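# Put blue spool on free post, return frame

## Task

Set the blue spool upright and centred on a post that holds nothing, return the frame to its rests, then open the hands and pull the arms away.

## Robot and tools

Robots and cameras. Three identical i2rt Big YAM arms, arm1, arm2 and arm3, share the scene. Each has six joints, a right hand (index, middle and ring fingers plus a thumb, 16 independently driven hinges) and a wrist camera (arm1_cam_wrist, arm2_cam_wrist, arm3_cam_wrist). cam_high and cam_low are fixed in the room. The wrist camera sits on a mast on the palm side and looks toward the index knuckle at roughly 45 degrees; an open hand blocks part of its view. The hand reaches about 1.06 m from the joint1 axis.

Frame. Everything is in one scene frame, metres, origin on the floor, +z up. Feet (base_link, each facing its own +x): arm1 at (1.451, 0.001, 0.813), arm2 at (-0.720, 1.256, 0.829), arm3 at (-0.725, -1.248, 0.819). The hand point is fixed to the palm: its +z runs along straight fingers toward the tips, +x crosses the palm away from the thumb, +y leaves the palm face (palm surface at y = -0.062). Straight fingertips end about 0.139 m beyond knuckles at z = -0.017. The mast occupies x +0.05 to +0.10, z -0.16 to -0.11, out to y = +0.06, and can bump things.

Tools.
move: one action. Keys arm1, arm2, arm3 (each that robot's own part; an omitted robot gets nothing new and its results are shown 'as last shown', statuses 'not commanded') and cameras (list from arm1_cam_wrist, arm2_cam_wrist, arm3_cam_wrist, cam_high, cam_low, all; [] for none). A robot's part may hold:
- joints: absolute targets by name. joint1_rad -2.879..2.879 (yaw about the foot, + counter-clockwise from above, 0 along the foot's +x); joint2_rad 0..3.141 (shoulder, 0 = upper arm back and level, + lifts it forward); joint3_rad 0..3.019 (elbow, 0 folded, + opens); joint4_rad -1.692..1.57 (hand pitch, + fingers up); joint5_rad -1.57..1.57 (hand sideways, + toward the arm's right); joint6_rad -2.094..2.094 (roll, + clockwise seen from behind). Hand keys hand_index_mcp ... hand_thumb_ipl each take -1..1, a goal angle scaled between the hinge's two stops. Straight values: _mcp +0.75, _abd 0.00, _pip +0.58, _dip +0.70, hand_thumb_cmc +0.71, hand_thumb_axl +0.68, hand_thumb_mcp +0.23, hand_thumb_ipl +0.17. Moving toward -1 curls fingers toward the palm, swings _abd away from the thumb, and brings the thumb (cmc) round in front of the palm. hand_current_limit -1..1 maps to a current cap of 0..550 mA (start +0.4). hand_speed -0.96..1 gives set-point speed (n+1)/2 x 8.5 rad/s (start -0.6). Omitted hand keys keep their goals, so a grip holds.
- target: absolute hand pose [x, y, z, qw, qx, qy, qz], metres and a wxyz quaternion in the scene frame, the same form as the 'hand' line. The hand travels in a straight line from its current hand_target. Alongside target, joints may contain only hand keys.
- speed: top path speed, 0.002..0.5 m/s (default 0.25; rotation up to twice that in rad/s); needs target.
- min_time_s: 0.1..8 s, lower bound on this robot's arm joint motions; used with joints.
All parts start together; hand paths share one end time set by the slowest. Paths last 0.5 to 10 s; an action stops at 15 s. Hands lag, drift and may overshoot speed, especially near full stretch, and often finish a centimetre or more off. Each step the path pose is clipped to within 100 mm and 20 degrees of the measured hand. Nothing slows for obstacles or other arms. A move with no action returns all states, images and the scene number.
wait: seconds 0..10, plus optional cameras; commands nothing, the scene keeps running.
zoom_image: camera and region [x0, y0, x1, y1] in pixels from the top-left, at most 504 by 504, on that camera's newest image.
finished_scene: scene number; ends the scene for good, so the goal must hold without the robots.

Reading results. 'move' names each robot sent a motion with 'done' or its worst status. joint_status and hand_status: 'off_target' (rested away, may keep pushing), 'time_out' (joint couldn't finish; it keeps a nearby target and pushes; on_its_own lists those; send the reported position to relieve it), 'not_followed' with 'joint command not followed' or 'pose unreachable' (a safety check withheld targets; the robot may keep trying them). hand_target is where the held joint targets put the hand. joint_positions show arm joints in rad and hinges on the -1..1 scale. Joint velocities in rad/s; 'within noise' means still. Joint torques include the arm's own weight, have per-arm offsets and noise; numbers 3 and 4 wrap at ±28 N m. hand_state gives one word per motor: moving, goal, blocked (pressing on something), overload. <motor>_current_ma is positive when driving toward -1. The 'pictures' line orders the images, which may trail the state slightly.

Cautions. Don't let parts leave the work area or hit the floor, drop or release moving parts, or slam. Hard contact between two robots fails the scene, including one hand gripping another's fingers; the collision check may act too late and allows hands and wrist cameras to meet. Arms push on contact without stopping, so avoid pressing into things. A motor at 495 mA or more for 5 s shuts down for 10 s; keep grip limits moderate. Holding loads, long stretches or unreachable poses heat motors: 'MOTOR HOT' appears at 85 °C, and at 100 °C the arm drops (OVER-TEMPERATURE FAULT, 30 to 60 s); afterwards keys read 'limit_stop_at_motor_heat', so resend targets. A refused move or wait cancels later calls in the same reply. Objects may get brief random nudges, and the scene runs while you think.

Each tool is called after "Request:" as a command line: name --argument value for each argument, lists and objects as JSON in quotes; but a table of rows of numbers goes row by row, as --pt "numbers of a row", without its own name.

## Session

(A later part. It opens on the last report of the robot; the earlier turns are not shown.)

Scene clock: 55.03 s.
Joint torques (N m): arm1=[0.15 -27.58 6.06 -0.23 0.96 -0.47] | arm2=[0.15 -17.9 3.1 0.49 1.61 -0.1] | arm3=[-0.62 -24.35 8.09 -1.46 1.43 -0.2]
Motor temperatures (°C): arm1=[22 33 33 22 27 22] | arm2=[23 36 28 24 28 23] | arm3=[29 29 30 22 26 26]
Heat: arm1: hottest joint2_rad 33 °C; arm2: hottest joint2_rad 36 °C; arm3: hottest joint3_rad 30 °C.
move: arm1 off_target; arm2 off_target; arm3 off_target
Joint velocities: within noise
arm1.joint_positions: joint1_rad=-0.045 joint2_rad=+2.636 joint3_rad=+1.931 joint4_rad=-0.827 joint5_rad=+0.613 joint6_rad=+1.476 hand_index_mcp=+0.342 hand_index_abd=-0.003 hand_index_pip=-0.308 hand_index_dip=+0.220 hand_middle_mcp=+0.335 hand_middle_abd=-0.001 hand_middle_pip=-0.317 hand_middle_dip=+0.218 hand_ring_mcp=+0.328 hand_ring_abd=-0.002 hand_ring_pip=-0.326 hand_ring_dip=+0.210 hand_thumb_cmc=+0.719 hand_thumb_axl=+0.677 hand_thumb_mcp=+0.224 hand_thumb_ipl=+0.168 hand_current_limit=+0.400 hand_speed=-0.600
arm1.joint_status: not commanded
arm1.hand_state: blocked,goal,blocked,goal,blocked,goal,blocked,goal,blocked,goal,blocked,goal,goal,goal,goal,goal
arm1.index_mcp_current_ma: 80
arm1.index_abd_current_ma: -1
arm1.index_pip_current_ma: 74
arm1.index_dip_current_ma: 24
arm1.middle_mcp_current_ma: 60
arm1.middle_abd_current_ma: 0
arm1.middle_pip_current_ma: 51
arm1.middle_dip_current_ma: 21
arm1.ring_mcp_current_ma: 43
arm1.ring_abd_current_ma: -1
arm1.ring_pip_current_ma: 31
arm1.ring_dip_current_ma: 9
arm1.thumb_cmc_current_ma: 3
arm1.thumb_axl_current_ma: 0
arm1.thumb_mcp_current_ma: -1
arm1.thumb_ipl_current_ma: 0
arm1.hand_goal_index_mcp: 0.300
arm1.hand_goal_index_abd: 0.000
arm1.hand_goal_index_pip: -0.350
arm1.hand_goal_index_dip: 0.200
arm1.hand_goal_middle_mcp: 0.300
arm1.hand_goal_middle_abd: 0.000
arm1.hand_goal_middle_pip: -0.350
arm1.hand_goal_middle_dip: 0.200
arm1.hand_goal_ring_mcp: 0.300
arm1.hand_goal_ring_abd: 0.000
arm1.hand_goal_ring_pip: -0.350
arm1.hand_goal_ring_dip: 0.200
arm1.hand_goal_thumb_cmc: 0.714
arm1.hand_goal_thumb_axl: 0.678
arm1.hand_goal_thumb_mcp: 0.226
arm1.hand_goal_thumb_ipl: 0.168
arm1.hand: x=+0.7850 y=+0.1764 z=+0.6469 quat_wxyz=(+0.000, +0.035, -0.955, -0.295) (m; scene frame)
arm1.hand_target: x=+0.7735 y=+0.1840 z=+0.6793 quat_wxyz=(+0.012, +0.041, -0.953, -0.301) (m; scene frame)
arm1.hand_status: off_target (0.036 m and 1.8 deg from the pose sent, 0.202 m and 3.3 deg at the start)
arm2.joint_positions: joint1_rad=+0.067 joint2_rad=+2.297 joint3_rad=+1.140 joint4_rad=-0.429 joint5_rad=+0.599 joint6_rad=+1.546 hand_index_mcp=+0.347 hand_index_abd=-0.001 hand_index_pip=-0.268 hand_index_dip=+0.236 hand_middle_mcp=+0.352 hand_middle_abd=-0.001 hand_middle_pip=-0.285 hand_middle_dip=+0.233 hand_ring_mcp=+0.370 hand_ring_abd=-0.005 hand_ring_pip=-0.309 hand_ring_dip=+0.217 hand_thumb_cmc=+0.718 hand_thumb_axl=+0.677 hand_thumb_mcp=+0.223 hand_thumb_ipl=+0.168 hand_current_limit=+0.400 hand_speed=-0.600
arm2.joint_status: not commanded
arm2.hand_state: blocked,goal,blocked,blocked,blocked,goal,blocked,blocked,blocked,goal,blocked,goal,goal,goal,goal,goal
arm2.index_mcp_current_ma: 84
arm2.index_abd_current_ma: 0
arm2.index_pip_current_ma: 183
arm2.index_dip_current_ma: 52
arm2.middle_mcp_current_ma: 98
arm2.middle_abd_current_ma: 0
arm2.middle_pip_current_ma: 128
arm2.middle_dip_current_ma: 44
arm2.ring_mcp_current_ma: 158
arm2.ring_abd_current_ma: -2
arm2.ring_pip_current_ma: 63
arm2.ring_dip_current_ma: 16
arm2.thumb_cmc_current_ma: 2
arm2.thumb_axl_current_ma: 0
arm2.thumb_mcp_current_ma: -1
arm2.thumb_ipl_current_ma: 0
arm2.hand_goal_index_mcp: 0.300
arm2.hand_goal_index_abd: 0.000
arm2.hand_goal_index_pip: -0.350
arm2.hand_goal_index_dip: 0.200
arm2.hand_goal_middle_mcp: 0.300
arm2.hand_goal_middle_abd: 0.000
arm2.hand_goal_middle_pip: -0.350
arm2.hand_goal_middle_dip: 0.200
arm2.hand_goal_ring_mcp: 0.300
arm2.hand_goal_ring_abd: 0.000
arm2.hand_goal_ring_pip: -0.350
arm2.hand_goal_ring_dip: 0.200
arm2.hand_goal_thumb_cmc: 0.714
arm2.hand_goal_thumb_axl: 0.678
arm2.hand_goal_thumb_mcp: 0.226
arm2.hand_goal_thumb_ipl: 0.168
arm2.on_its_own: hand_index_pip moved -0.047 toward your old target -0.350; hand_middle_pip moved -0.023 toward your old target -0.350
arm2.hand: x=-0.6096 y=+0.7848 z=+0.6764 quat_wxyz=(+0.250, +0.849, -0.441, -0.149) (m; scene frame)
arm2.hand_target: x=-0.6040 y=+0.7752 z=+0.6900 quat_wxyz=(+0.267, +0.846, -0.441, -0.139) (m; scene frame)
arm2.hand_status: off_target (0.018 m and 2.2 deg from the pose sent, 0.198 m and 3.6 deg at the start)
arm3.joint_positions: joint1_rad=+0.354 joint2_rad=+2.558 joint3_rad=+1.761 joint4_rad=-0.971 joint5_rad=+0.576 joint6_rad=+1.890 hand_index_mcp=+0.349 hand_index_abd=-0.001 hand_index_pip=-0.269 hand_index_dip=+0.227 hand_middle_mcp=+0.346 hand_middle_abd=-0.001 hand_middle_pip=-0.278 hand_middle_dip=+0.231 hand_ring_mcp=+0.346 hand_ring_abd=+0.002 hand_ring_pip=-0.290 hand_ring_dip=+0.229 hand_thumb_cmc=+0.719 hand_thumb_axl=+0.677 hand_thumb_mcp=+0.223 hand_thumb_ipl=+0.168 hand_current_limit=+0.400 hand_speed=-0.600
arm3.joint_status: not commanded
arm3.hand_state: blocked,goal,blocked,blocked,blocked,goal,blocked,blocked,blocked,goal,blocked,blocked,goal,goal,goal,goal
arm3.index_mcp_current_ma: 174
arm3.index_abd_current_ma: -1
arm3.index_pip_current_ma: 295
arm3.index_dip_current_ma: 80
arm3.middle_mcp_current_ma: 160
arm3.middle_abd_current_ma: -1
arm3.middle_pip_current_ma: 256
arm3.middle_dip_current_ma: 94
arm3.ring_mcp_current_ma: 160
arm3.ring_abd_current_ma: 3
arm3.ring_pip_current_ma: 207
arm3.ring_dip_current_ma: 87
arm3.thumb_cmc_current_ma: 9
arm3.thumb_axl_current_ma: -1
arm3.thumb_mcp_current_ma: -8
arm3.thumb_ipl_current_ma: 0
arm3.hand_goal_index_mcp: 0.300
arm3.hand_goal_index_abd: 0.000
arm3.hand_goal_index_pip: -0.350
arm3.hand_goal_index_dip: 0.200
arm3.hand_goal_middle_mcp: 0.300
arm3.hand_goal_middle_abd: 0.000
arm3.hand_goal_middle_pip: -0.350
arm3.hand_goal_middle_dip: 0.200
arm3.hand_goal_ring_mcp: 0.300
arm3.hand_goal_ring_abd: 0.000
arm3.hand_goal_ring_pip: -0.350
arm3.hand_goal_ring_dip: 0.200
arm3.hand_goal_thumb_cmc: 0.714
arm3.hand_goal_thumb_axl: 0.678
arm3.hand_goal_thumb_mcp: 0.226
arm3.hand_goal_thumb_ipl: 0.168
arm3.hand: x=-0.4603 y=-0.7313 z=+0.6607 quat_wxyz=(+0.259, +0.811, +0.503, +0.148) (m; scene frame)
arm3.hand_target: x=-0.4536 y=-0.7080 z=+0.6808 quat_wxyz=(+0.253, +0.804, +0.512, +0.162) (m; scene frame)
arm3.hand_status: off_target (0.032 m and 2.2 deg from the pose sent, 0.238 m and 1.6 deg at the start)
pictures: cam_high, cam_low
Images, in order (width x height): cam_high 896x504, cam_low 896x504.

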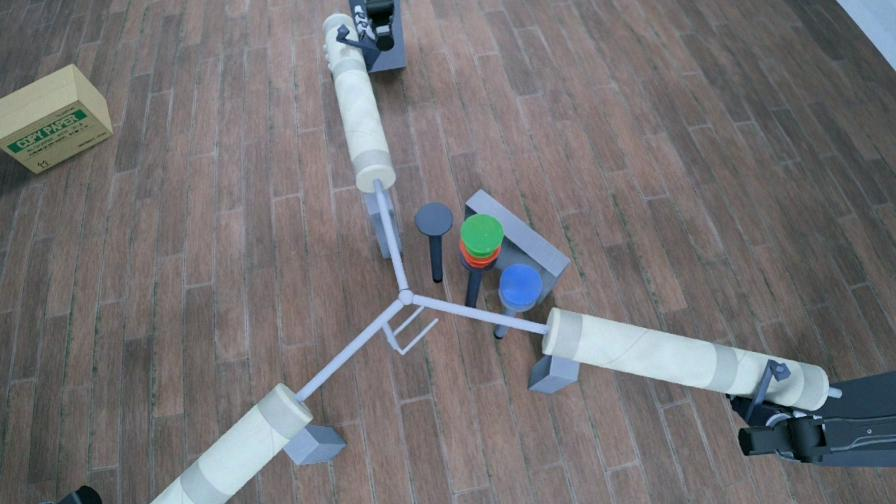

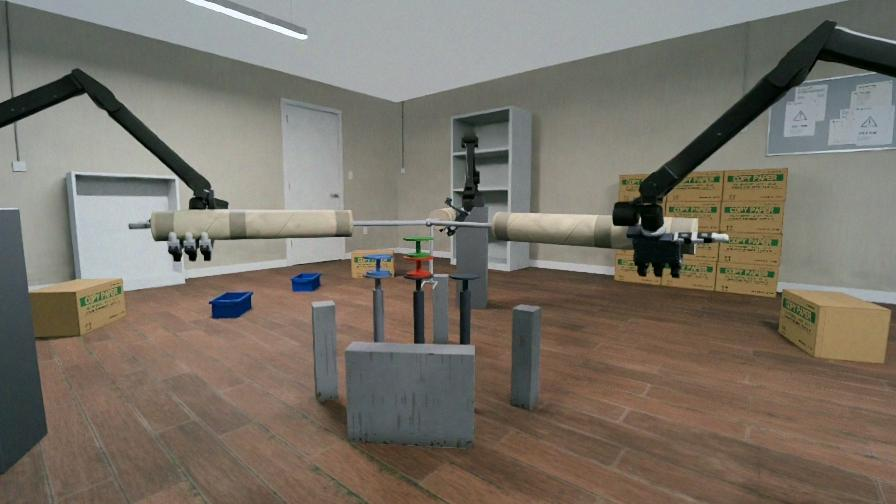

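Request:
move --arm1 '{"target":[0.773,0.184,0.54,-0.0131,-0.0416,0.9528,0.3005],"speed":0.1}' --arm2 '{"target":[-0.604,0.775,0.55,-0.2668,-0.8459,0.4404,0.1389],"speed":0.1}' --arm3 '{"target":[-0.453,-0.707,0.54,0.2536,0.8043,0.5124,0.1616],"speed":0.1}' --cameras '["cam_high","cam_low"]'

Scene clock: 57.80 s.
Joint torques (N m): arm1=[-0.32 -23.71 9.39 -0.4 1.12 -0.25] | arm2=[-0.44 -17.49 1.87 0.25 1.55 -0.16] | arm3=[-0.44 -24.82 6.82 -0.96 1.22 -0.18]
Motor temperatures (°C): arm1=[22 33 33 22 27 22] | arm2=[23 36 27 24 28 23] | arm3=[29 30 30 22 26 26]
Heat: arm1: hottest joint2_rad 33 °C; arm2: hottest joint2_rad 36 °C; arm3: hottest joint2_rad 30 °C.
move: arm1 off_target; arm2 off_target; arm3 off_target
Joint velocities: within noise
arm1.joint_positions: joint1_rad=-0.049 joint2_rad=+2.876 joint3_rad=+2.075 joint4_rad=-0.708 joint5_rad=+0.606 joint6_rad=+1.453 hand_index_mcp=+0.340 hand_index_abd=-0.003 hand_index_pip=-0.309 hand_index_dip=+0.220 hand_middle_mcp=+0.336 hand_middle_abd=-0.002 hand_middle_pip=-0.315 hand_middle_dip=+0.220 hand_ring_mcp=+0.336 hand_ring_abd=-0.003 hand_ring_pip=-0.316 hand_ring_dip=+0.215 hand_thumb_cmc=+0.719 hand_thumb_axl=+0.677 hand_thumb_mcp=+0.224 hand_thumb_ipl=+0.168 hand_current_limit=+0.400 hand_speed=-0.600
arm1.joint_status: not commanded
arm1.hand_state: blocked,goal,blocked,goal,blocked,goal,blocked,goal,blocked,goal,blocked,goal,goal,goal,goal,goal
arm1.index_mcp_current_ma: 75
arm1.index_abd_current_ma: -1
arm1.index_pip_current_ma: 72
arm1.index_dip_current_ma: 24
arm1.middle_mcp_current_ma: 65
arm1.middle_abd_current_ma: 0
arm1.middle_pip_current_ma: 56
arm1.middle_dip_current_ma: 24
arm1.ring_mcp_current_ma: 64
arm1.ring_abd_current_ma: -1
arm1.ring_pip_current_ma: 52
arm1.ring_dip_current_ma: 15
arm1.thumb_cmc_current_ma: 3
arm1.thumb_axl_current_ma: 0
arm1.thumb_mcp_current_ma: -1
arm1.thumb_ipl_current_ma: 0
arm1.hand_goal_index_mcp: 0.300
arm1.hand_goal_index_abd: 0.000
arm1.hand_goal_index_pip: -0.350
arm1.hand_goal_index_dip: 0.200
arm1.hand_goal_middle_mcp: 0.300
arm1.hand_goal_middle_abd: 0.000
arm1.hand_goal_middle_pip: -0.350
arm1.hand_goal_middle_dip: 0.200
arm1.hand_goal_ring_mcp: 0.300
arm1.hand_goal_ring_abd: 0.000
arm1.hand_goal_ring_pip: -0.350
arm1.hand_goal_ring_dip: 0.200
arm1.hand_goal_thumb_cmc: 0.714
arm1.hand_goal_thumb_axl: 0.678
arm1.hand_goal_thumb_mcp: 0.226
arm1.hand_goal_thumb_ipl: 0.168
arm1.hand: x=+0.7863 y=+0.1765 z=+0.5293 quat_wxyz=(+0.008, +0.041, -0.955, -0.292) (m; scene frame)
arm1.hand_target: x=+0.7737 y=+0.1840 z=+0.5403 quat_wxyz=(+0.013, +0.042, -0.953, -0.300) (m; scene frame)
arm1.hand_status: off_target (0.019 m and 1.2 deg from the pose sent, 0.108 m and 1.8 deg at the start)
arm2.joint_positions: joint1_rad=+0.069 joint2_rad=+2.635 joint3_rad=+1.307 joint4_rad=-0.239 joint5_rad=+0.600 joint6_rad=+1.547 hand_index_mcp=+0.342 hand_index_abd=-0.001 hand_index_pip=-0.287 hand_index_dip=+0.233 hand_middle_mcp=+0.352 hand_middle_abd=-0.001 hand_middle_pip=-0.299 hand_middle_dip=+0.222 hand_ring_mcp=+0.366 hand_ring_abd=-0.003 hand_ring_pip=-0.318 hand_ring_dip=+0.213 hand_thumb_cmc=+0.718 hand_thumb_axl=+0.677 hand_thumb_mcp=+0.223 hand_thumb_ipl=+0.168 hand_current_limit=+0.400 hand_speed=-0.600
arm2.joint_status: not commanded
arm2.hand_state: blocked,goal,blocked,blocked,blocked,goal,blocked,blocked,blocked,goal,blocked,goal,goal,goal,goal,goal
arm2.index_mcp_current_ma: 71
arm2.index_abd_current_ma: 0
arm2.index_pip_current_ma: 122
arm2.index_dip_current_ma: 45
arm2.middle_mcp_current_ma: 98
arm2.middle_abd_current_ma: 0
arm2.middle_pip_current_ma: 88
arm2.middle_dip_current_ma: 24
arm2.ring_mcp_current_ma: 145
arm2.ring_abd_current_ma: -1
arm2.ring_pip_current_ma: 43
arm2.ring_dip_current_ma: 11
arm2.thumb_cmc_current_ma: 2
arm2.thumb_axl_current_ma: 0
arm2.thumb_mcp_current_ma: -1
arm2.thumb_ipl_current_ma: 0
arm2.hand_goal_index_mcp: 0.300
arm2.hand_goal_index_abd: 0.000
arm2.hand_goal_index_pip: -0.350
arm2.hand_goal_index_dip: 0.200
arm2.hand_goal_middle_mcp: 0.300
arm2.hand_goal_middle_abd: 0.000
arm2.hand_goal_middle_pip: -0.350
arm2.hand_goal_middle_dip: 0.200
arm2.hand_goal_ring_mcp: 0.300
arm2.hand_goal_ring_abd: 0.000
arm2.hand_goal_ring_pip: -0.350
arm2.hand_goal_ring_dip: 0.200
arm2.hand_goal_thumb_cmc: 0.714
arm2.hand_goal_thumb_axl: 0.678
arm2.hand_goal_thumb_mcp: 0.226
arm2.hand_goal_thumb_ipl: 0.168
arm2.hand: x=-0.6062 y=+0.7832 z=+0.5413 quat_wxyz=(+0.255, +0.848, -0.443, -0.141) (m; scene frame)
arm2.hand_target: x=-0.6041 y=+0.7751 z=+0.5499 quat_wxyz=(+0.267, +0.846, -0.441, -0.139) (m; scene frame)
arm2.hand_status: off_target (0.012 m and 1.4 deg from the pose sent, 0.127 m and 2.2 deg at the start)
arm3.joint_positions: joint1_rad=+0.351 joint2_rad=+2.857 joint3_rad=+1.964 joint4_rad=-0.876 joint5_rad=+0.581 joint6_rad=+1.889 hand_index_mcp=+0.349 hand_index_abd=-0.001 hand_index_pip=-0.270 hand_index_dip=+0.227 hand_middle_mcp=+0.346 hand_middle_abd=-0.001 hand_middle_pip=-0.283 hand_middle_dip=+0.231 hand_ring_mcp=+0.342 hand_ring_abd=+0.001 hand_ring_pip=-0.290 hand_ring_dip=+0.228 hand_thumb_cmc=+0.719 hand_thumb_axl=+0.677 hand_thumb_mcp=+0.223 hand_thumb_ipl=+0.168 hand_current_limit=+0.400 hand_speed=-0.600
arm3.joint_status: not commanded
arm3.hand_state: blocked,goal,blocked,blocked,blocked,goal,blocked,blocked,blocked,goal,blocked,blocked,goal,goal,goal,goal
arm3.index_mcp_current_ma: 173
arm3.index_abd_current_ma: -2
arm3.index_pip_current_ma: 290
arm3.index_dip_current_ma: 80
arm3.middle_mcp_current_ma: 158
arm3.middle_abd_current_ma: -1
arm3.middle_pip_current_ma: 236
arm3.middle_dip_current_ma: 94
arm3.ring_mcp_current_ma: 142
arm3.ring_abd_current_ma: 1
arm3.ring_pip_current_ma: 204
arm3.ring_dip_current_ma: 83
arm3.thumb_cmc_current_ma: 9
arm3.thumb_axl_current_ma: -1
arm3.thumb_mcp_current_ma: -8
arm3.thumb_ipl_current_ma: 0
arm3.hand_goal_index_mcp: 0.300
arm3.hand_goal_index_abd: 0.000
arm3.hand_goal_index_pip: -0.350
arm3.hand_goal_index_dip: 0.200
arm3.hand_goal_middle_mcp: 0.300
arm3.hand_goal_middle_abd: 0.000
arm3.hand_goal_middle_pip: -0.350
arm3.hand_goal_middle_dip: 0.200
arm3.hand_goal_ring_mcp: 0.300
arm3.hand_goal_ring_abd: 0.000
arm3.hand_goal_ring_pip: -0.350
arm3.hand_goal_ring_dip: 0.200
arm3.hand_goal_thumb_cmc: 0.714
arm3.hand_goal_thumb_axl: 0.678
arm3.hand_goal_thumb_mcp: 0.226
arm3.hand_goal_thumb_ipl: 0.168
arm3.hand: x=-0.4574 y=-0.7305 z=+0.5266 quat_wxyz=(+0.261, +0.811, +0.502, +0.149) (m; scene frame)
arm3.hand_target: x=-0.4533 y=-0.7077 z=+0.5408 quat_wxyz=(+0.253, +0.804, +0.512, +0.162) (m; scene frame)
arm3.hand_status: off_target (0.027 m and 2.2 deg from the pose sent, 0.123 m and 2.2 deg at the start)
pictures: cam_high, cam_low
Images, in order (width x height): cam_high 896x504, cam_low 896x504.

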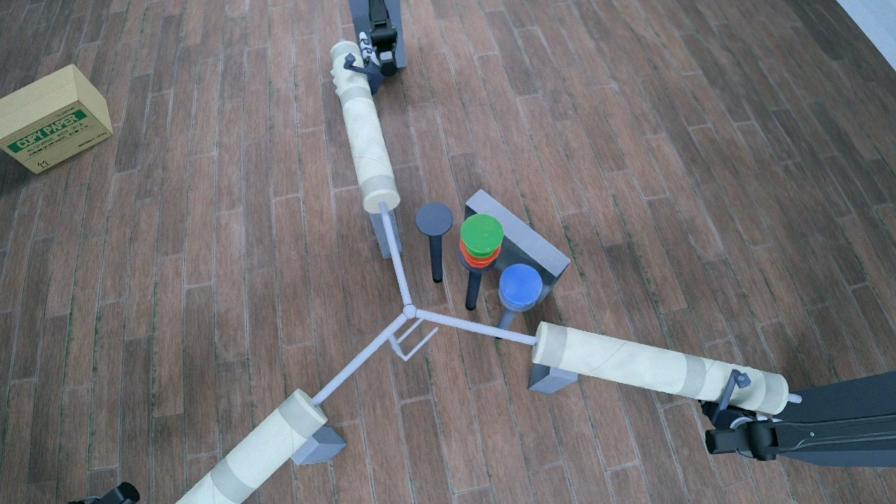

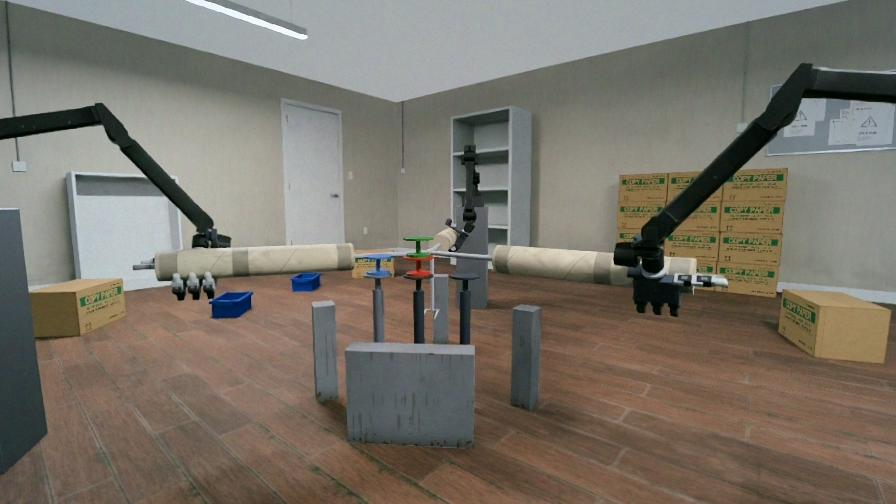

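Request:
move --arm1 '{"target":[0.773,0.184,0.49,-0.0131,-0.0416,0.9528,0.3005],"speed":0.06}' --arm2 '{"target":[-0.604,0.775,0.49,-0.2668,-0.8459,0.4404,0.1389],"speed":0.06}' --arm3 '{"target":[-0.453,-0.707,0.49,0.2536,0.8043,0.5124,0.1616],"speed":0.06}' --cameras '["cam_high","cam_low"]'

Request:
zoom_image --camera "cam_high" --region '[320, 180, 600, 420]'

Request:
zoom_image --camera "cam_low" --region '[300, 200, 560, 350]'

Scene clock: 59.77 s.
Joint torques (N m): arm1=[-0.09 -22.77 9.66 -0.43 1.11 -0.25] | arm2=[-0.85 -17.61 1.33 0.34 1.53 -0.2] | arm3=[-0.38 -24.59 6.86 -0.91 1.16 -0.19]
Motor temperatures (°C): arm1=[22 33 32 22 27 22] | arm2=[23 36 27 24 28 23] | arm3=[29 30 30 22 26 26]
Heat: arm1: hottest joint2_rad 33 °C; arm2: hottest joint2_rad 36 °C; arm3: hottest joint2_rad 30 °C.
move: arm1 off_target; arm2 done; arm3 off_target
Joint velocities: within noise
arm1.joint_positions: joint1_rad=-0.049 joint2_rad=+3.001 joint3_rad=+2.198 joint4_rad=-0.705 joint5_rad=+0.605 joint6_rad=+1.449 hand_index_mcp=+0.340 hand_index_abd=-0.003 hand_index_pip=-0.309 hand_index_dip=+0.219 hand_middle_mcp=+0.337 hand_middle_abd=-0.002 hand_middle_pip=-0.314 hand_middle_dip=+0.220 hand_ring_mcp=+0.337 hand_ring_abd=-0.003 hand_ring_pip=-0.314 hand_ring_dip=+0.215 hand_thumb_cmc=+0.719 hand_thumb_axl=+0.677 hand_thumb_mcp=+0.224 hand_thumb_ipl=+0.168 hand_current_limit=+0.400 hand_speed=-0.600
arm1.joint_status: not commanded
arm1.hand_state: blocked,goal,blocked,goal,blocked,goal,blocked,goal,blocked,goal,blocked,goal,goal,goal,goal,goal
arm1.index_mcp_current_ma: 75
arm1.index_abd_current_ma: -1
arm1.index_pip_current_ma: 72
arm1.index_dip_current_ma: 22
arm1.middle_mcp_current_ma: 66
arm1.middle_abd_current_ma: 0
arm1.middle_pip_current_ma: 57
arm1.middle_dip_current_ma: 24
arm1.ring_mcp_current_ma: 66
arm1.ring_abd_current_ma: -1
arm1.ring_pip_current_ma: 57
arm1.ring_dip_current_ma: 15
arm1.thumb_cmc_current_ma: 3
arm1.thumb_axl_current_ma: 0
arm1.thumb_mcp_current_ma: -1
arm1.thumb_ipl_current_ma: 0
arm1.hand_goal_index_mcp: 0.300
arm1.hand_goal_index_abd: 0.000
arm1.hand_goal_index_pip: -0.350
arm1.hand_goal_index_dip: 0.200
arm1.hand_goal_middle_mcp: 0.300
arm1.hand_goal_middle_abd: 0.000
arm1.hand_goal_middle_pip: -0.350
arm1.hand_goal_middle_dip: 0.200
arm1.hand_goal_ring_mcp: 0.300
arm1.hand_goal_ring_abd: 0.000
arm1.hand_goal_ring_pip: -0.350
arm1.hand_goal_ring_dip: 0.200
arm1.hand_goal_thumb_cmc: 0.714
arm1.hand_goal_thumb_axl: 0.678
arm1.hand_goal_thumb_mcp: 0.226
arm1.hand_goal_thumb_ipl: 0.168
arm1.hand: x=+0.7852 y=+0.1757 z=+0.4807 quat_wxyz=(+0.008, +0.043, -0.956, -0.291) (m; scene frame)
arm1.hand_target: x=+0.7735 y=+0.1840 z=+0.4906 quat_wxyz=(+0.014, +0.042, -0.953, -0.300) (m; scene frame)
arm1.hand_status: off_target (0.017 m and 1.3 deg from the pose sent, 0.042 m and 1.2 deg at the start)
arm2.joint_positions: joint1_rad=+0.069 joint2_rad=+2.783 joint3_rad=+1.420 joint4_rad=-0.198 joint5_rad=+0.600 joint6_rad=+1.547 hand_index_mcp=+0.342 hand_index_abd=-0.001 hand_index_pip=-0.287 hand_index_dip=+0.233 hand_middle_mcp=+0.352 hand_middle_abd=-0.001 hand_middle_pip=-0.299 hand_middle_dip=+0.222 hand_ring_mcp=+0.366 hand_ring_abd=-0.003 hand_ring_pip=-0.318 hand_ring_dip=+0.213 hand_thumb_cmc=+0.718 hand_thumb_axl=+0.677 hand_thumb_mcp=+0.223 hand_thumb_ipl=+0.168 hand_current_limit=+0.400 hand_speed=-0.600
arm2.joint_status: not commanded
arm2.hand_state: blocked,goal,blocked,blocked,blocked,goal,blocked,blocked,blocked,goal,blocked,goal,goal,goal,goal,goal
arm2.index_mcp_current_ma: 71
arm2.index_abd_current_ma: 0
arm2.index_pip_current_ma: 121
arm2.index_dip_current_ma: 45
arm2.middle_mcp_current_ma: 98
arm2.middle_abd_current_ma: 0
arm2.middle_pip_current_ma: 87
arm2.middle_dip_current_ma: 24
arm2.ring_mcp_current_ma: 145
arm2.ring_abd_current_ma: -1
arm2.ring_pip_current_ma: 43
arm2.ring_dip_current_ma: 11
arm2.thumb_cmc_current_ma: 2
arm2.thumb_axl_current_ma: 0
arm2.thumb_mcp_current_ma: -1
arm2.thumb_ipl_current_ma: 0
arm2.hand_goal_index_mcp: 0.300
arm2.hand_goal_index_abd: 0.000
arm2.hand_goal_index_pip: -0.350
arm2.hand_goal_index_dip: 0.200
arm2.hand_goal_middle_mcp: 0.300
arm2.hand_goal_middle_abd: 0.000
arm2.hand_goal_middle_pip: -0.350
arm2.hand_goal_middle_dip: 0.200
arm2.hand_goal_ring_mcp: 0.300
arm2.hand_goal_ring_abd: 0.000
arm2.hand_goal_ring_pip: -0.350
arm2.hand_goal_ring_dip: 0.200
arm2.hand_goal_thumb_cmc: 0.714
arm2.hand_goal_thumb_axl: 0.678
arm2.hand_goal_thumb_mcp: 0.226
arm2.hand_goal_thumb_ipl: 0.168
arm2.hand: x=-0.6045 y=+0.7817 z=+0.4833 quat_wxyz=(+0.257, +0.848, -0.444, -0.138) (m; scene frame)
arm2.hand_target: x=-0.6040 y=+0.7750 z=+0.4900 quat_wxyz=(+0.267, +0.846, -0.441, -0.139) (m; scene frame)
arm2.hand_status: done (0.009 m and 1.2 deg from the pose sent, 0.052 m and 1.4 deg at the start)
arm3.joint_positions: joint1_rad=+0.351 joint2_rad=+2.979 joint3_rad=+2.079 joint4_rad=-0.868 joint5_rad=+0.583 joint6_rad=+1.889 hand_index_mcp=+0.347 hand_index_abd=-0.001 hand_index_pip=-0.270 hand_index_dip=+0.227 hand_middle_mcp=+0.345 hand_middle_abd=-0.001 hand_middle_pip=-0.283 hand_middle_dip=+0.231 hand_ring_mcp=+0.342 hand_ring_abd=+0.001 hand_ring_pip=-0.290 hand_ring_dip=+0.228 hand_thumb_cmc=+0.719 hand_thumb_axl=+0.677 hand_thumb_mcp=+0.223 hand_thumb_ipl=+0.168 hand_current_limit=+0.400 hand_speed=-0.600
arm3.joint_status: not commanded
arm3.hand_state: blocked,goal,blocked,blocked,blocked,goal,blocked,blocked,blocked,goal,blocked,blocked,goal,goal,goal,goal
arm3.index_mcp_current_ma: 163
arm3.index_abd_current_ma: -2
arm3.index_pip_current_ma: 290
arm3.index_dip_current_ma: 80
arm3.middle_mcp_current_ma: 157
arm3.middle_abd_current_ma: -1
arm3.middle_pip_current_ma: 236
arm3.middle_dip_current_ma: 94
arm3.ring_mcp_current_ma: 142
arm3.ring_abd_current_ma: 1
arm3.ring_pip_current_ma: 204
arm3.ring_dip_current_ma: 83
arm3.thumb_cmc_current_ma: 9
arm3.thumb_axl_current_ma: -1
arm3.thumb_mcp_current_ma: -8
arm3.thumb_ipl_current_ma: 0
arm3.hand_goal_index_mcp: 0.300
arm3.hand_goal_index_abd: 0.000
arm3.hand_goal_index_pip: -0.350
arm3.hand_goal_index_dip: 0.200
arm3.hand_goal_middle_mcp: 0.300
arm3.hand_goal_middle_abd: 0.000
arm3.hand_goal_middle_pip: -0.350
arm3.hand_goal_middle_dip: 0.200
arm3.hand_goal_ring_mcp: 0.300
arm3.hand_goal_ring_abd: 0.000
arm3.hand_goal_ring_pip: -0.350
arm3.hand_goal_ring_dip: 0.200
arm3.hand_goal_thumb_cmc: 0.714
arm3.hand_goal_thumb_axl: 0.678
arm3.hand_goal_thumb_mcp: 0.226
arm3.hand_goal_thumb_ipl: 0.168
arm3.hand: x=-0.4573 y=-0.7308 z=+0.4780 quat_wxyz=(+0.261, +0.811, +0.502, +0.149) (m; scene frame)
arm3.hand_target: x=-0.4534 y=-0.7077 z=+0.4908 quat_wxyz=(+0.253, +0.804, +0.512, +0.162) (m; scene frame)
arm3.hand_status: off_target (0.027 m and 2.2 deg from the pose sent, 0.044 m and 2.2 deg at the start)
pictures: cam_high, cam_low
Images, in order (width x height): cam_high 896x504, cam_low 896x504.

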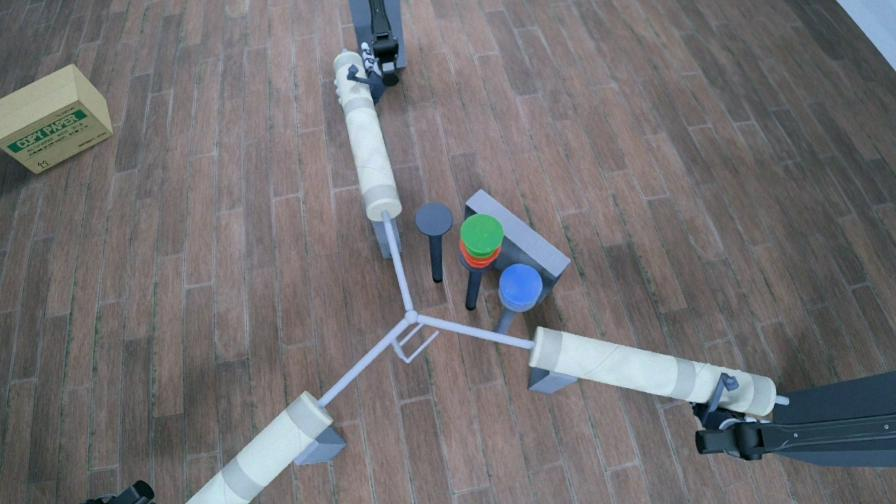

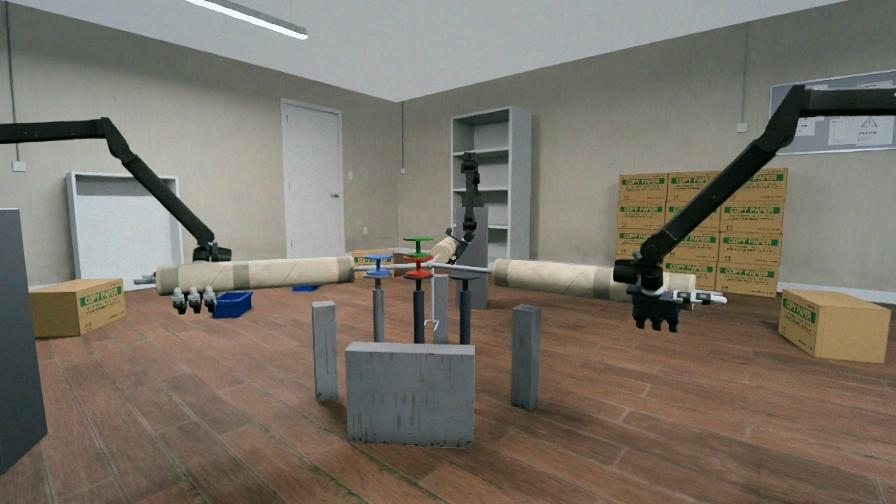

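Scaled by 1.800 from the camera's 896x504 image, which has a finer 1280x720 frame.

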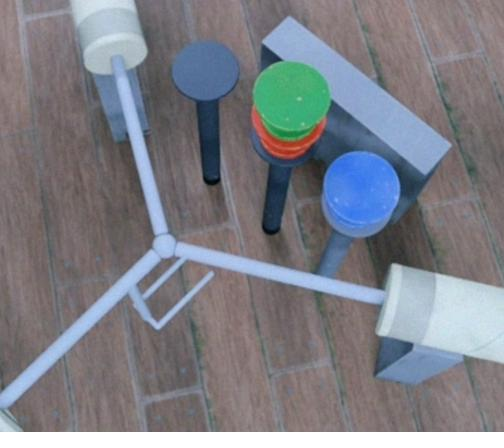

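Scaled by 1.938 from the camera's 896x504 image, which has a finer 1280x720 frame.

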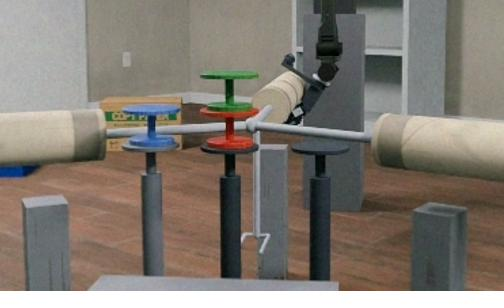

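Request:
move --arm1 '{"target":[0.767,0.184,0.455,-0.0131,-0.0416,0.9528,0.3005],"speed":0.04}' --arm2 '{"target":[-0.61,0.775,0.455,-0.2668,-0.8459,0.4404,0.1389],"speed":0.04}' --arm3 '{"target":[-0.459,-0.707,0.45,0.2536,0.8043,0.5124,0.1616],"speed":0.04}' --cameras '["cam_high","cam_low"]'

Request:
zoom_image --camera "cam_high" --region '[320, 180, 600, 420]'

Request:
zoom_image --camera "cam_low" --region '[300, 200, 560, 350]'

Scene clock: 61.90 s.
Joint torques (N m): arm1=[0.15 -23.53 11.12 -0.5 1.12 -0.27] | arm2=[-1.26 -17.96 1.1 0.28 1.6 -0.22] | arm3=[0.32 -24.59 6.9 -1.37 1.2 -0.11]
Motor temperatures (°C): arm1=[22 33 32 22 27 22] | arm2=[23 36 27 24 28 23] | arm3=[29 30 30 22 26 26]
Heat: arm1: hottest joint2_rad 33 °C; arm2: hottest joint2_rad 36 °C; arm3: hottest joint2_rad 30 °C.
move: arm1 off_target; arm2 done; arm3 off_target
Joint velocities: within noise
arm1.joint_positions: joint1_rad=-0.050 joint2_rad=+3.116 joint3_rad=+2.340 joint4_rad=-0.734 joint5_rad=+0.607 joint6_rad=+1.449 hand_index_mcp=+0.340 hand_index_abd=-0.003 hand_index_pip=-0.309 hand_index_dip=+0.219 hand_middle_mcp=+0.337 hand_middle_abd=-0.002 hand_middle_pip=-0.314 hand_middle_dip=+0.220 hand_ring_mcp=+0.338 hand_ring_abd=-0.003 hand_ring_pip=-0.314 hand_ring_dip=+0.215 hand_thumb_cmc=+0.719 hand_thumb_axl=+0.677 hand_thumb_mcp=+0.224 hand_thumb_ipl=+0.168 hand_current_limit=+0.400 hand_speed=-0.600
arm1.joint_status: not commanded
arm1.hand_state: blocked,goal,blocked,goal,blocked,goal,blocked,goal,blocked,goal,blocked,goal,goal,goal,goal,goal
arm1.index_mcp_current_ma: 74
arm1.index_abd_current_ma: -1
arm1.index_pip_current_ma: 71
arm1.index_dip_current_ma: 22
arm1.middle_mcp_current_ma: 66
arm1.middle_abd_current_ma: -1
arm1.middle_pip_current_ma: 57
arm1.middle_dip_current_ma: 24
arm1.ring_mcp_current_ma: 69
arm1.ring_abd_current_ma: -1
arm1.ring_pip_current_ma: 57
arm1.ring_dip_current_ma: 15
arm1.thumb_cmc_current_ma: 3
arm1.thumb_axl_current_ma: 0
arm1.thumb_mcp_current_ma: -1
arm1.thumb_ipl_current_ma: 0
arm1.hand_goal_index_mcp: 0.300
arm1.hand_goal_index_abd: 0.000
arm1.hand_goal_index_pip: -0.350
arm1.hand_goal_index_dip: 0.200
arm1.hand_goal_middle_mcp: 0.300
arm1.hand_goal_middle_abd: 0.000
arm1.hand_goal_middle_pip: -0.350
arm1.hand_goal_middle_dip: 0.200
arm1.hand_goal_ring_mcp: 0.300
arm1.hand_goal_ring_abd: 0.000
arm1.hand_goal_ring_pip: -0.350
arm1.hand_goal_ring_dip: 0.200
arm1.hand_goal_thumb_cmc: 0.714
arm1.hand_goal_thumb_axl: 0.678
arm1.hand_goal_thumb_mcp: 0.226
arm1.hand_goal_thumb_ipl: 0.168
arm1.hand: x=+0.7830 y=+0.1764 z=+0.4441 quat_wxyz=(+0.006, +0.043, -0.955, -0.292) (m; scene frame)
arm1.hand_target: x=+0.7680 y=+0.1840 z=+0.4556 quat_wxyz=(+0.014, +0.042, -0.953, -0.300) (m; scene frame)
arm1.hand_status: off_target (0.021 m and 1.2 deg from the pose sent, 0.033 m and 1.3 deg at the start)
arm2.joint_positions: joint1_rad=+0.066 joint2_rad=+2.868 joint3_rad=+1.487 joint4_rad=-0.168 joint5_rad=+0.600 joint6_rad=+1.537 hand_index_mcp=+0.338 hand_index_abd=-0.001 hand_index_pip=-0.291 hand_index_dip=+0.230 hand_middle_mcp=+0.352 hand_middle_abd=-0.001 hand_middle_pip=-0.302 hand_middle_dip=+0.221 hand_ring_mcp=+0.366 hand_ring_abd=-0.003 hand_ring_pip=-0.318 hand_ring_dip=+0.213 hand_thumb_cmc=+0.718 hand_thumb_axl=+0.677 hand_thumb_mcp=+0.223 hand_thumb_ipl=+0.168 hand_current_limit=+0.400 hand_speed=-0.600
arm2.joint_status: not commanded
arm2.hand_state: blocked,goal,blocked,blocked,blocked,goal,blocked,blocked,blocked,goal,blocked,goal,goal,goal,goal,goal
arm2.index_mcp_current_ma: 60
arm2.index_abd_current_ma: 0
arm2.index_pip_current_ma: 110
arm2.index_dip_current_ma: 40
arm2.middle_mcp_current_ma: 98
arm2.middle_abd_current_ma: 0
arm2.middle_pip_current_ma: 79
arm2.middle_dip_current_ma: 22
arm2.ring_mcp_current_ma: 145
arm2.ring_abd_current_ma: -1
arm2.ring_pip_current_ma: 43
arm2.ring_dip_current_ma: 11
arm2.thumb_cmc_current_ma: 2
arm2.thumb_axl_current_ma: 0
arm2.thumb_mcp_current_ma: -1
arm2.thumb_ipl_current_ma: 0
arm2.hand_goal_index_mcp: 0.300
arm2.hand_goal_index_abd: 0.000
arm2.hand_goal_index_pip: -0.350
arm2.hand_goal_index_dip: 0.200
arm2.hand_goal_middle_mcp: 0.300
arm2.hand_goal_middle_abd: 0.000
arm2.hand_goal_middle_pip: -0.350
arm2.hand_goal_middle_dip: 0.200
arm2.hand_goal_ring_mcp: 0.300
arm2.hand_goal_ring_abd: 0.000
arm2.hand_goal_ring_pip: -0.350
arm2.hand_goal_ring_dip: 0.200
arm2.hand_goal_thumb_cmc: 0.714
arm2.hand_goal_thumb_axl: 0.678
arm2.hand_goal_thumb_mcp: 0.226
arm2.hand_goal_thumb_ipl: 0.168
arm2.hand: x=-0.6058 y=+0.7810 z=+0.4494 quat_wxyz=(+0.259, +0.848, -0.442, -0.135) (m; scene frame)
arm2.hand_target: x=-0.6099 y=+0.7751 z=+0.4550 quat_wxyz=(+0.267, +0.846, -0.441, -0.139) (m; scene frame)
arm2.hand_status: done (0.009 m and 1.1 deg from the pose sent, 0.030 m and 1.2 deg at the start)
arm3.joint_positions: joint1_rad=+0.351 joint2_rad=+3.088 joint3_rad=+2.194 joint4_rad=-0.868 joint5_rad=+0.580 joint6_rad=+1.889 hand_index_mcp=+0.346 hand_index_abd=-0.001 hand_index_pip=-0.270 hand_index_dip=+0.227 hand_middle_mcp=+0.344 hand_middle_abd=-0.001 hand_middle_pip=-0.283 hand_middle_dip=+0.231 hand_ring_mcp=+0.342 hand_ring_abd=+0.001 hand_ring_pip=-0.290 hand_ring_dip=+0.228 hand_thumb_cmc=+0.719 hand_thumb_axl=+0.677 hand_thumb_mcp=+0.223 hand_thumb_ipl=+0.168 hand_current_limit=+0.400 hand_speed=-0.600
arm3.joint_status: not commanded
arm3.hand_state: blocked,goal,blocked,blocked,blocked,goal,blocked,blocked,blocked,goal,blocked,blocked,goal,goal,goal,goal
arm3.index_mcp_current_ma: 159
arm3.index_abd_current_ma: -2
arm3.index_pip_current_ma: 290
arm3.index_dip_current_ma: 80
arm3.middle_mcp_current_ma: 150
arm3.middle_abd_current_ma: -1
arm3.middle_pip_current_ma: 236
arm3.middle_dip_current_ma: 94
arm3.ring_mcp_current_ma: 142
arm3.ring_abd_current_ma: 1
arm3.ring_pip_current_ma: 204
arm3.ring_dip_current_ma: 83
arm3.thumb_cmc_current_ma: 9
arm3.thumb_axl_current_ma: -1
arm3.thumb_mcp_current_ma: -8
arm3.thumb_ipl_current_ma: 0
arm3.hand_goal_index_mcp: 0.300
arm3.hand_goal_index_abd: 0.000
arm3.hand_goal_index_pip: -0.350
arm3.hand_goal_index_dip: 0.200
arm3.hand_goal_middle_mcp: 0.300
arm3.hand_goal_middle_abd: 0.000
arm3.hand_goal_middle_pip: -0.350
arm3.hand_goal_middle_dip: 0.200
arm3.hand_goal_ring_mcp: 0.300
arm3.hand_goal_ring_abd: 0.000
arm3.hand_goal_ring_pip: -0.350
arm3.hand_goal_ring_dip: 0.200
arm3.hand_goal_thumb_cmc: 0.714
arm3.hand_goal_thumb_axl: 0.678
arm3.hand_goal_thumb_mcp: 0.226
arm3.hand_goal_thumb_ipl: 0.168
arm3.hand: x=-0.4577 y=-0.7308 z=+0.4368 quat_wxyz=(+0.258, +0.812, +0.501, +0.150) (m; scene frame)
arm3.hand_target: x=-0.4594 y=-0.7077 z=+0.4504 quat_wxyz=(+0.253, +0.804, +0.513, +0.162) (m; scene frame)
arm3.hand_status: off_target (0.027 m and 2.1 deg from the pose sent, 0.037 m and 2.2 deg at the start)
pictures: cam_high, cam_low
Images, in order (width x height): cam_high 896x504, cam_low 896x504.

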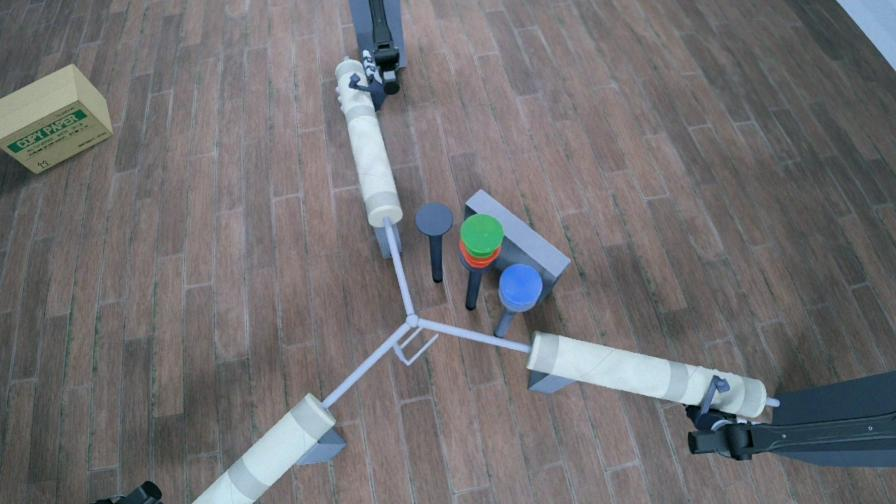

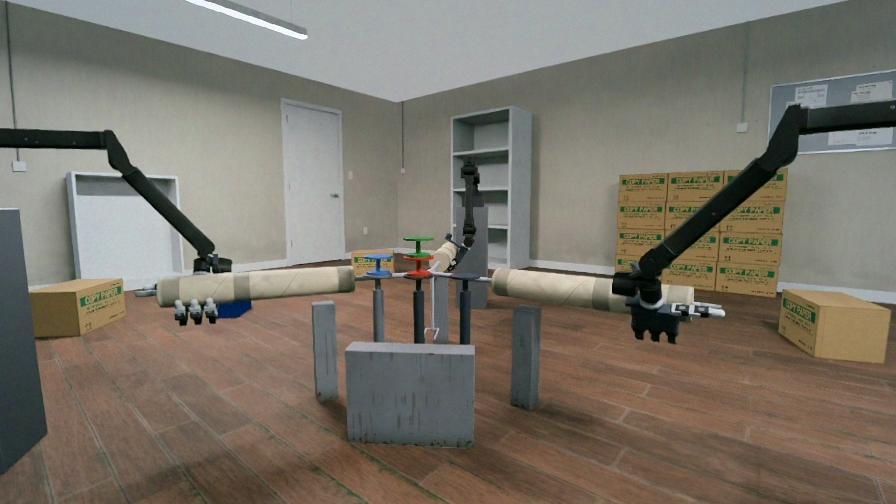

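Scaled by 1.800 from the camera's 896x504 image, which has a finer 1280x720 frame.

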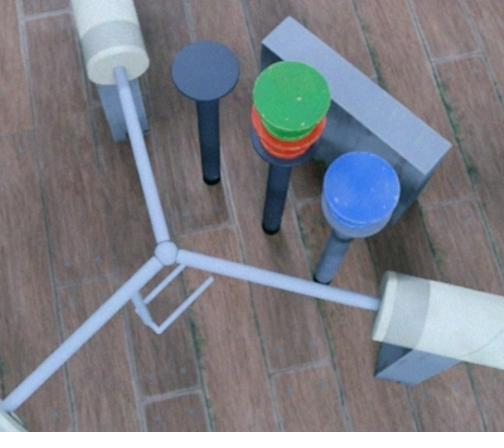

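Scaled by 1.938 from the camera's 896x504 image, which has a finer 1280x720 frame.

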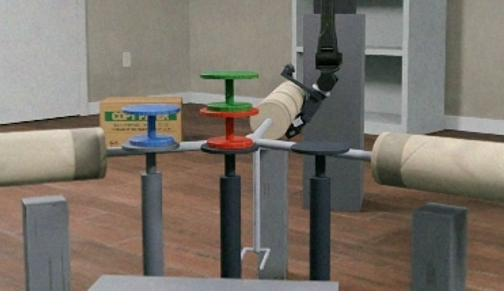

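Request:
move --arm1 '{"target":[0.764,0.184,0.437,-0.0131,-0.0416,0.9528,0.3005],"speed":0.03}' --arm2 '{"target":[-0.612,0.775,0.44,-0.2668,-0.8459,0.4404,0.1389],"speed":0.03}' --arm3 '{"target":[-0.461,-0.707,0.434,0.2536,0.8043,0.5124,0.1616],"speed":0.03}' --cameras '["cam_high","cam_low"]'

Request:
zoom_image --camera "cam_high" --region '[320, 180, 600, 420]'

Request:
zoom_image --camera "cam_low" --region '[300, 200, 560, 350]'

Scene clock: 64.17 s.
Joint torques (N m): arm1=[1.32 -22.71 8.12 0.72 1.04 -0.58] | arm2=[-0.73 -18.08 1.24 0.43 1.49 -0.16] | arm3=[0.09 -24.94 7.02 -1.47 1.18 -0.18]
Motor temperatures (°C): arm1=[22 34 33 22 27 22] | arm2=[23 36 27 24 29 23] | arm3=[29 30 30 22 26 26]
Heat: arm1: hottest joint2_rad 34 °C; arm2: hottest joint2_rad 36 °C; arm3: hottest joint2_rad 30 °C.
move: arm1 off_target; arm2 done; arm3 off_target
Joint velocities: within noise
arm1.joint_positions: joint1_rad=-0.060 joint2_rad=+3.116 joint3_rad=+2.340 joint4_rad=-0.677 joint5_rad=+0.569 joint6_rad=+1.433 hand_index_mcp=+0.335 hand_index_abd=-0.003 hand_index_pip=-0.315 hand_index_dip=+0.218 hand_middle_mcp=+0.337 hand_middle_abd=-0.001 hand_middle_pip=-0.314 hand_middle_dip=+0.220 hand_ring_mcp=+0.348 hand_ring_abd=-0.001 hand_ring_pip=-0.314 hand_ring_dip=+0.215 hand_thumb_cmc=+0.719 hand_thumb_axl=+0.677 hand_thumb_mcp=+0.224 hand_thumb_ipl=+0.168 hand_current_limit=+0.400 hand_speed=-0.600
arm1.joint_status: not commanded
arm1.hand_state: blocked,goal,blocked,goal,blocked,goal,blocked,goal,blocked,goal,blocked,goal,goal,goal,goal,goal
arm1.index_mcp_current_ma: 62
arm1.index_abd_current_ma: -1
arm1.index_pip_current_ma: 55
arm1.index_dip_current_ma: 21
arm1.middle_mcp_current_ma: 66
arm1.middle_abd_current_ma: 0
arm1.middle_pip_current_ma: 57
arm1.middle_dip_current_ma: 24
arm1.ring_mcp_current_ma: 97
arm1.ring_abd_current_ma: 0
arm1.ring_pip_current_ma: 59
arm1.ring_dip_current_ma: 15
arm1.thumb_cmc_current_ma: 3
arm1.thumb_axl_current_ma: 0
arm1.thumb_mcp_current_ma: -1
arm1.thumb_ipl_current_ma: 0
arm1.hand_goal_index_mcp: 0.300
arm1.hand_goal_index_abd: 0.000
arm1.hand_goal_index_pip: -0.350
arm1.hand_goal_index_dip: 0.200
arm1.hand_goal_middle_mcp: 0.300
arm1.hand_goal_middle_abd: 0.000
arm1.hand_goal_middle_pip: -0.350
arm1.hand_goal_middle_dip: 0.200
arm1.hand_goal_ring_mcp: 0.300
arm1.hand_goal_ring_abd: 0.000
arm1.hand_goal_ring_pip: -0.350
arm1.hand_goal_ring_dip: 0.200
arm1.hand_goal_thumb_cmc: 0.714
arm1.hand_goal_thumb_axl: 0.678
arm1.hand_goal_thumb_mcp: 0.226
arm1.hand_goal_thumb_ipl: 0.168
arm1.hand: x=+0.7732 y=+0.1795 z=+0.4381 quat_wxyz=(+0.031, +0.038, -0.960, -0.276) (m; scene frame)
arm1.hand_target: x=+0.7652 y=+0.1838 z=+0.4380 quat_wxyz=(+0.035, +0.055, -0.956, -0.285) (m; scene frame)
arm1.hand_status: off_target (0.010 m and 3.6 deg from the pose sent, 0.022 m and 1.2 deg at the start; a joint's target at an end of its range on 34 of 37 steps)
arm2.joint_positions: joint1_rad=+0.056 joint2_rad=+2.907 joint3_rad=+1.514 joint4_rad=-0.159 joint5_rad=+0.601 joint6_rad=+1.527 hand_index_mcp=+0.338 hand_index_abd=-0.002 hand_index_pip=-0.291 hand_index_dip=+0.226 hand_middle_mcp=+0.351 hand_middle_abd=-0.001 hand_middle_pip=-0.308 hand_middle_dip=+0.219 hand_ring_mcp=+0.359 hand_ring_abd=-0.003 hand_ring_pip=-0.322 hand_ring_dip=+0.211 hand_thumb_cmc=+0.718 hand_thumb_axl=+0.677 hand_thumb_mcp=+0.223 hand_thumb_ipl=+0.168 hand_current_limit=+0.400 hand_speed=-0.600
arm2.joint_status: not commanded
arm2.hand_state: blocked,goal,blocked,blocked,blocked,goal,blocked,goal,blocked,goal,blocked,goal,goal,goal,goal,goal
arm2.index_mcp_current_ma: 60
arm2.index_abd_current_ma: 0
arm2.index_pip_current_ma: 110
arm2.index_dip_current_ma: 30
arm2.middle_mcp_current_ma: 97
arm2.middle_abd_current_ma: 0
arm2.middle_pip_current_ma: 64
arm2.middle_dip_current_ma: 20
arm2.ring_mcp_current_ma: 121
arm2.ring_abd_current_ma: -1
arm2.ring_pip_current_ma: 35
arm2.ring_dip_current_ma: 9
arm2.thumb_cmc_current_ma: 2
arm2.thumb_axl_current_ma: 0
arm2.thumb_mcp_current_ma: -1
arm2.thumb_ipl_current_ma: 0
arm2.hand_goal_index_mcp: 0.300
arm2.hand_goal_index_abd: 0.000
arm2.hand_goal_index_pip: -0.350
arm2.hand_goal_index_dip: 0.200
arm2.hand_goal_middle_mcp: 0.300
arm2.hand_goal_middle_abd: 0.000
arm2.hand_goal_middle_pip: -0.350
arm2.hand_goal_middle_dip: 0.200
arm2.hand_goal_ring_mcp: 0.300
arm2.hand_goal_ring_abd: 0.000
arm2.hand_goal_ring_pip: -0.350
arm2.hand_goal_ring_dip: 0.200
arm2.hand_goal_thumb_cmc: 0.714
arm2.hand_goal_thumb_axl: 0.678
arm2.hand_goal_thumb_mcp: 0.226
arm2.hand_goal_thumb_ipl: 0.168
arm2.hand: x=-0.6123 y=+0.7824 z=+0.4339 quat_wxyz=(+0.257, +0.848, -0.442, -0.139) (m; scene frame)
arm2.hand_target: x=-0.6120 y=+0.7751 z=+0.4400 quat_wxyz=(+0.267, +0.846, -0.441, -0.139) (m; scene frame)
arm2.hand_status: done (0.010 m and 1.2 deg from the pose sent, 0.013 m and 1.1 deg at the start)
arm3.joint_positions: joint1_rad=+0.357 joint2_rad=+3.135 joint3_rad=+2.249 joint4_rad=-0.874 joint5_rad=+0.580 joint6_rad=+1.900 hand_index_mcp=+0.345 hand_index_abd=-0.001 hand_index_pip=-0.272 hand_index_dip=+0.227 hand_middle_mcp=+0.342 hand_middle_abd=-0.001 hand_middle_pip=-0.283 hand_middle_dip=+0.231 hand_ring_mcp=+0.340 hand_ring_abd=+0.001 hand_ring_pip=-0.290 hand_ring_dip=+0.228 hand_thumb_cmc=+0.719 hand_thumb_axl=+0.677 hand_thumb_mcp=+0.223 hand_thumb_ipl=+0.168 hand_current_limit=+0.400 hand_speed=-0.600
arm3.joint_status: not commanded
arm3.hand_state: blocked,goal,blocked,blocked,blocked,goal,blocked,blocked,blocked,goal,blocked,blocked,goal,goal,goal,goal
arm3.index_mcp_current_ma: 156
arm3.index_abd_current_ma: -2
arm3.index_pip_current_ma: 281
arm3.index_dip_current_ma: 80
arm3.middle_mcp_current_ma: 144
arm3.middle_abd_current_ma: -1
arm3.middle_pip_current_ma: 234
arm3.middle_dip_current_ma: 94
arm3.ring_mcp_current_ma: 137
arm3.ring_abd_current_ma: 1
arm3.ring_pip_current_ma: 204
arm3.ring_dip_current_ma: 83
arm3.thumb_cmc_current_ma: 9
arm3.thumb_axl_current_ma: -1
arm3.thumb_mcp_current_ma: -8
arm3.thumb_ipl_current_ma: 0
arm3.hand_goal_index_mcp: 0.300
arm3.hand_goal_index_abd: 0.000
arm3.hand_goal_index_pip: -0.350
arm3.hand_goal_index_dip: 0.200
arm3.hand_goal_middle_mcp: 0.300
arm3.hand_goal_middle_abd: 0.000
arm3.hand_goal_middle_pip: -0.350
arm3.hand_goal_middle_dip: 0.200
arm3.hand_goal_ring_mcp: 0.300
arm3.hand_goal_ring_abd: 0.000
arm3.hand_goal_ring_pip: -0.350
arm3.hand_goal_ring_dip: 0.200
arm3.hand_goal_thumb_cmc: 0.714
arm3.hand_goal_thumb_axl: 0.678
arm3.hand_goal_thumb_mcp: 0.226
arm3.hand_goal_thumb_ipl: 0.168
arm3.hand: x=-0.4618 y=-0.7295 z=+0.4207 quat_wxyz=(+0.256, +0.813, +0.499, +0.153) (m; scene frame)
arm3.hand_target: x=-0.4614 y=-0.7074 z=+0.4345 quat_wxyz=(+0.253, +0.804, +0.513, +0.162) (m; scene frame)
arm3.hand_status: off_target (0.026 m and 2.1 deg from the pose sent, 0.024 m and 2.1 deg at the start)
pictures: cam_high, cam_low
Images, in order (width x height): cam_high 896x504, cam_low 896x504.

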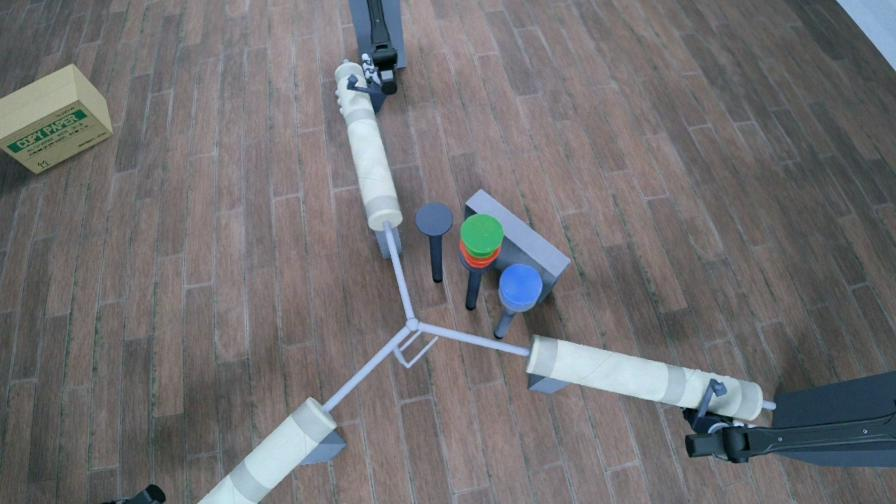

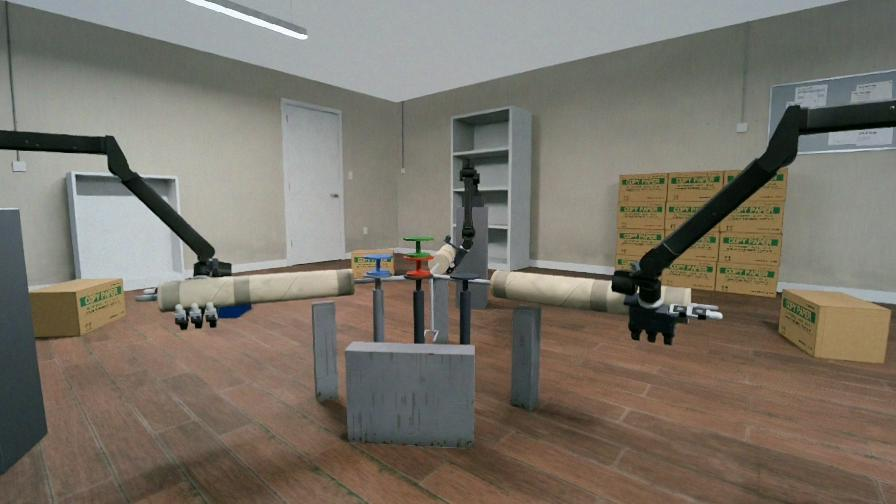

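Scaled by 1.800 from the camera's 896x504 image, which has a finer 1280x720 frame.

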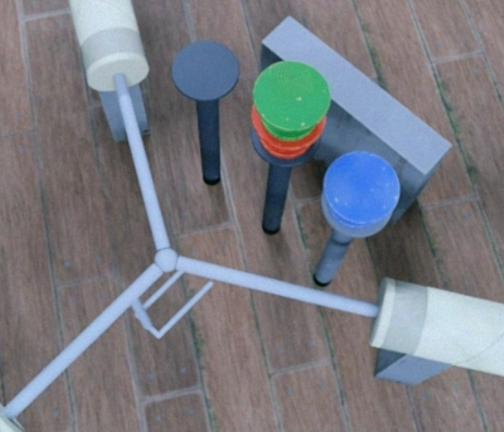

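Scaled by 1.938 from the camera's 896x504 image, which has a finer 1280x720 frame.

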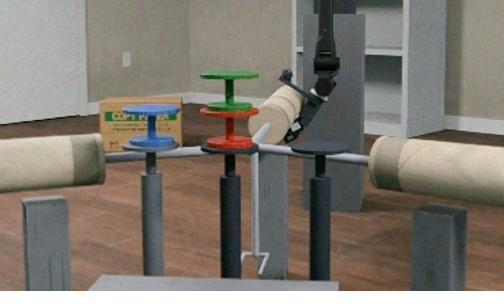

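Request:
zoom_image --camera "cam_high" --region '[280, 380, 400, 480]'

Request:
zoom_image --camera "cam_high" --region '[480, 310, 620, 420]'

Request:
zoom_image --camera "cam_high" --region '[340, 170, 460, 270]'

Request:
zoom_image --camera "cam_low" --region '[150, 250, 370, 350]'

Request:
zoom_image --camera "cam_low" --region '[480, 250, 700, 350]'

Scaled by 4.200 from the camera's 896x504 image, which has a finer 1280x720 frame.

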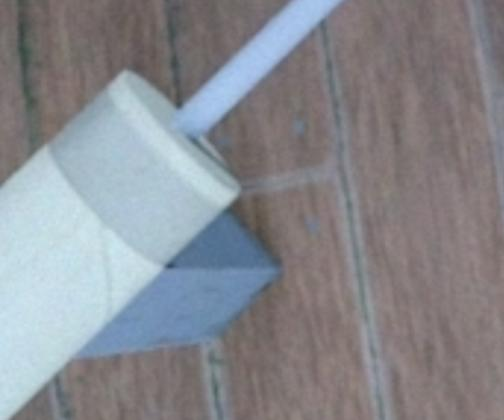

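Scaled by 3.600 from the camera's 896x504 image, which has a finer 1280x720 frame.

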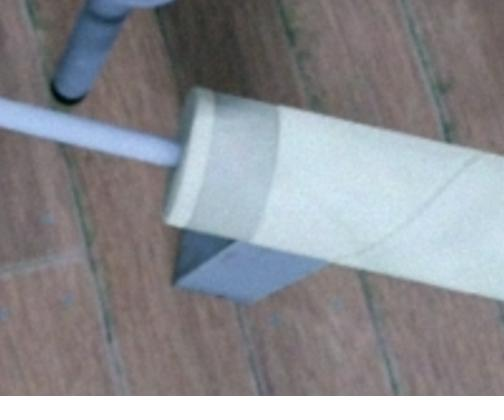

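Scaled by 4.200 from the camera's 896x504 image, which has a finer 1280x720 frame.

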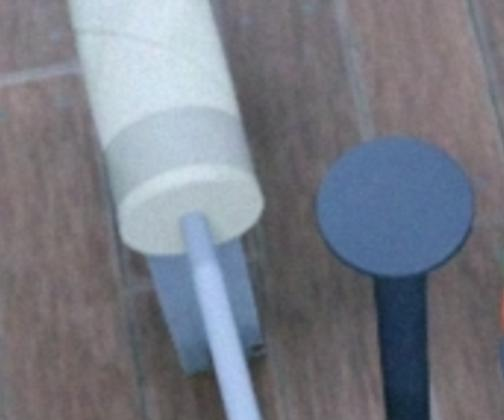

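Scaled by 2.291 from the camera's 896x504 image, which has a finer 1280x720 frame.

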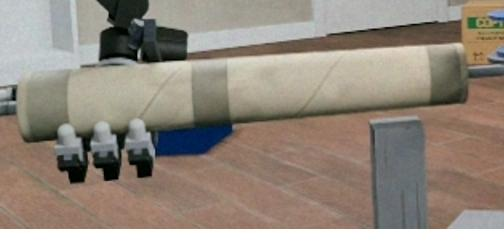

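Scaled by 2.291 from the camera's 896x504 image, which has a finer 1280x720 frame.

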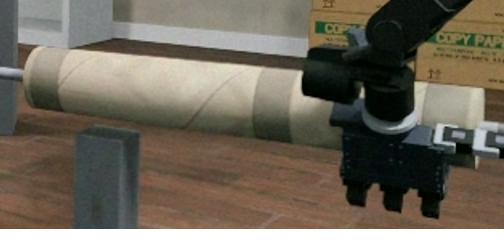

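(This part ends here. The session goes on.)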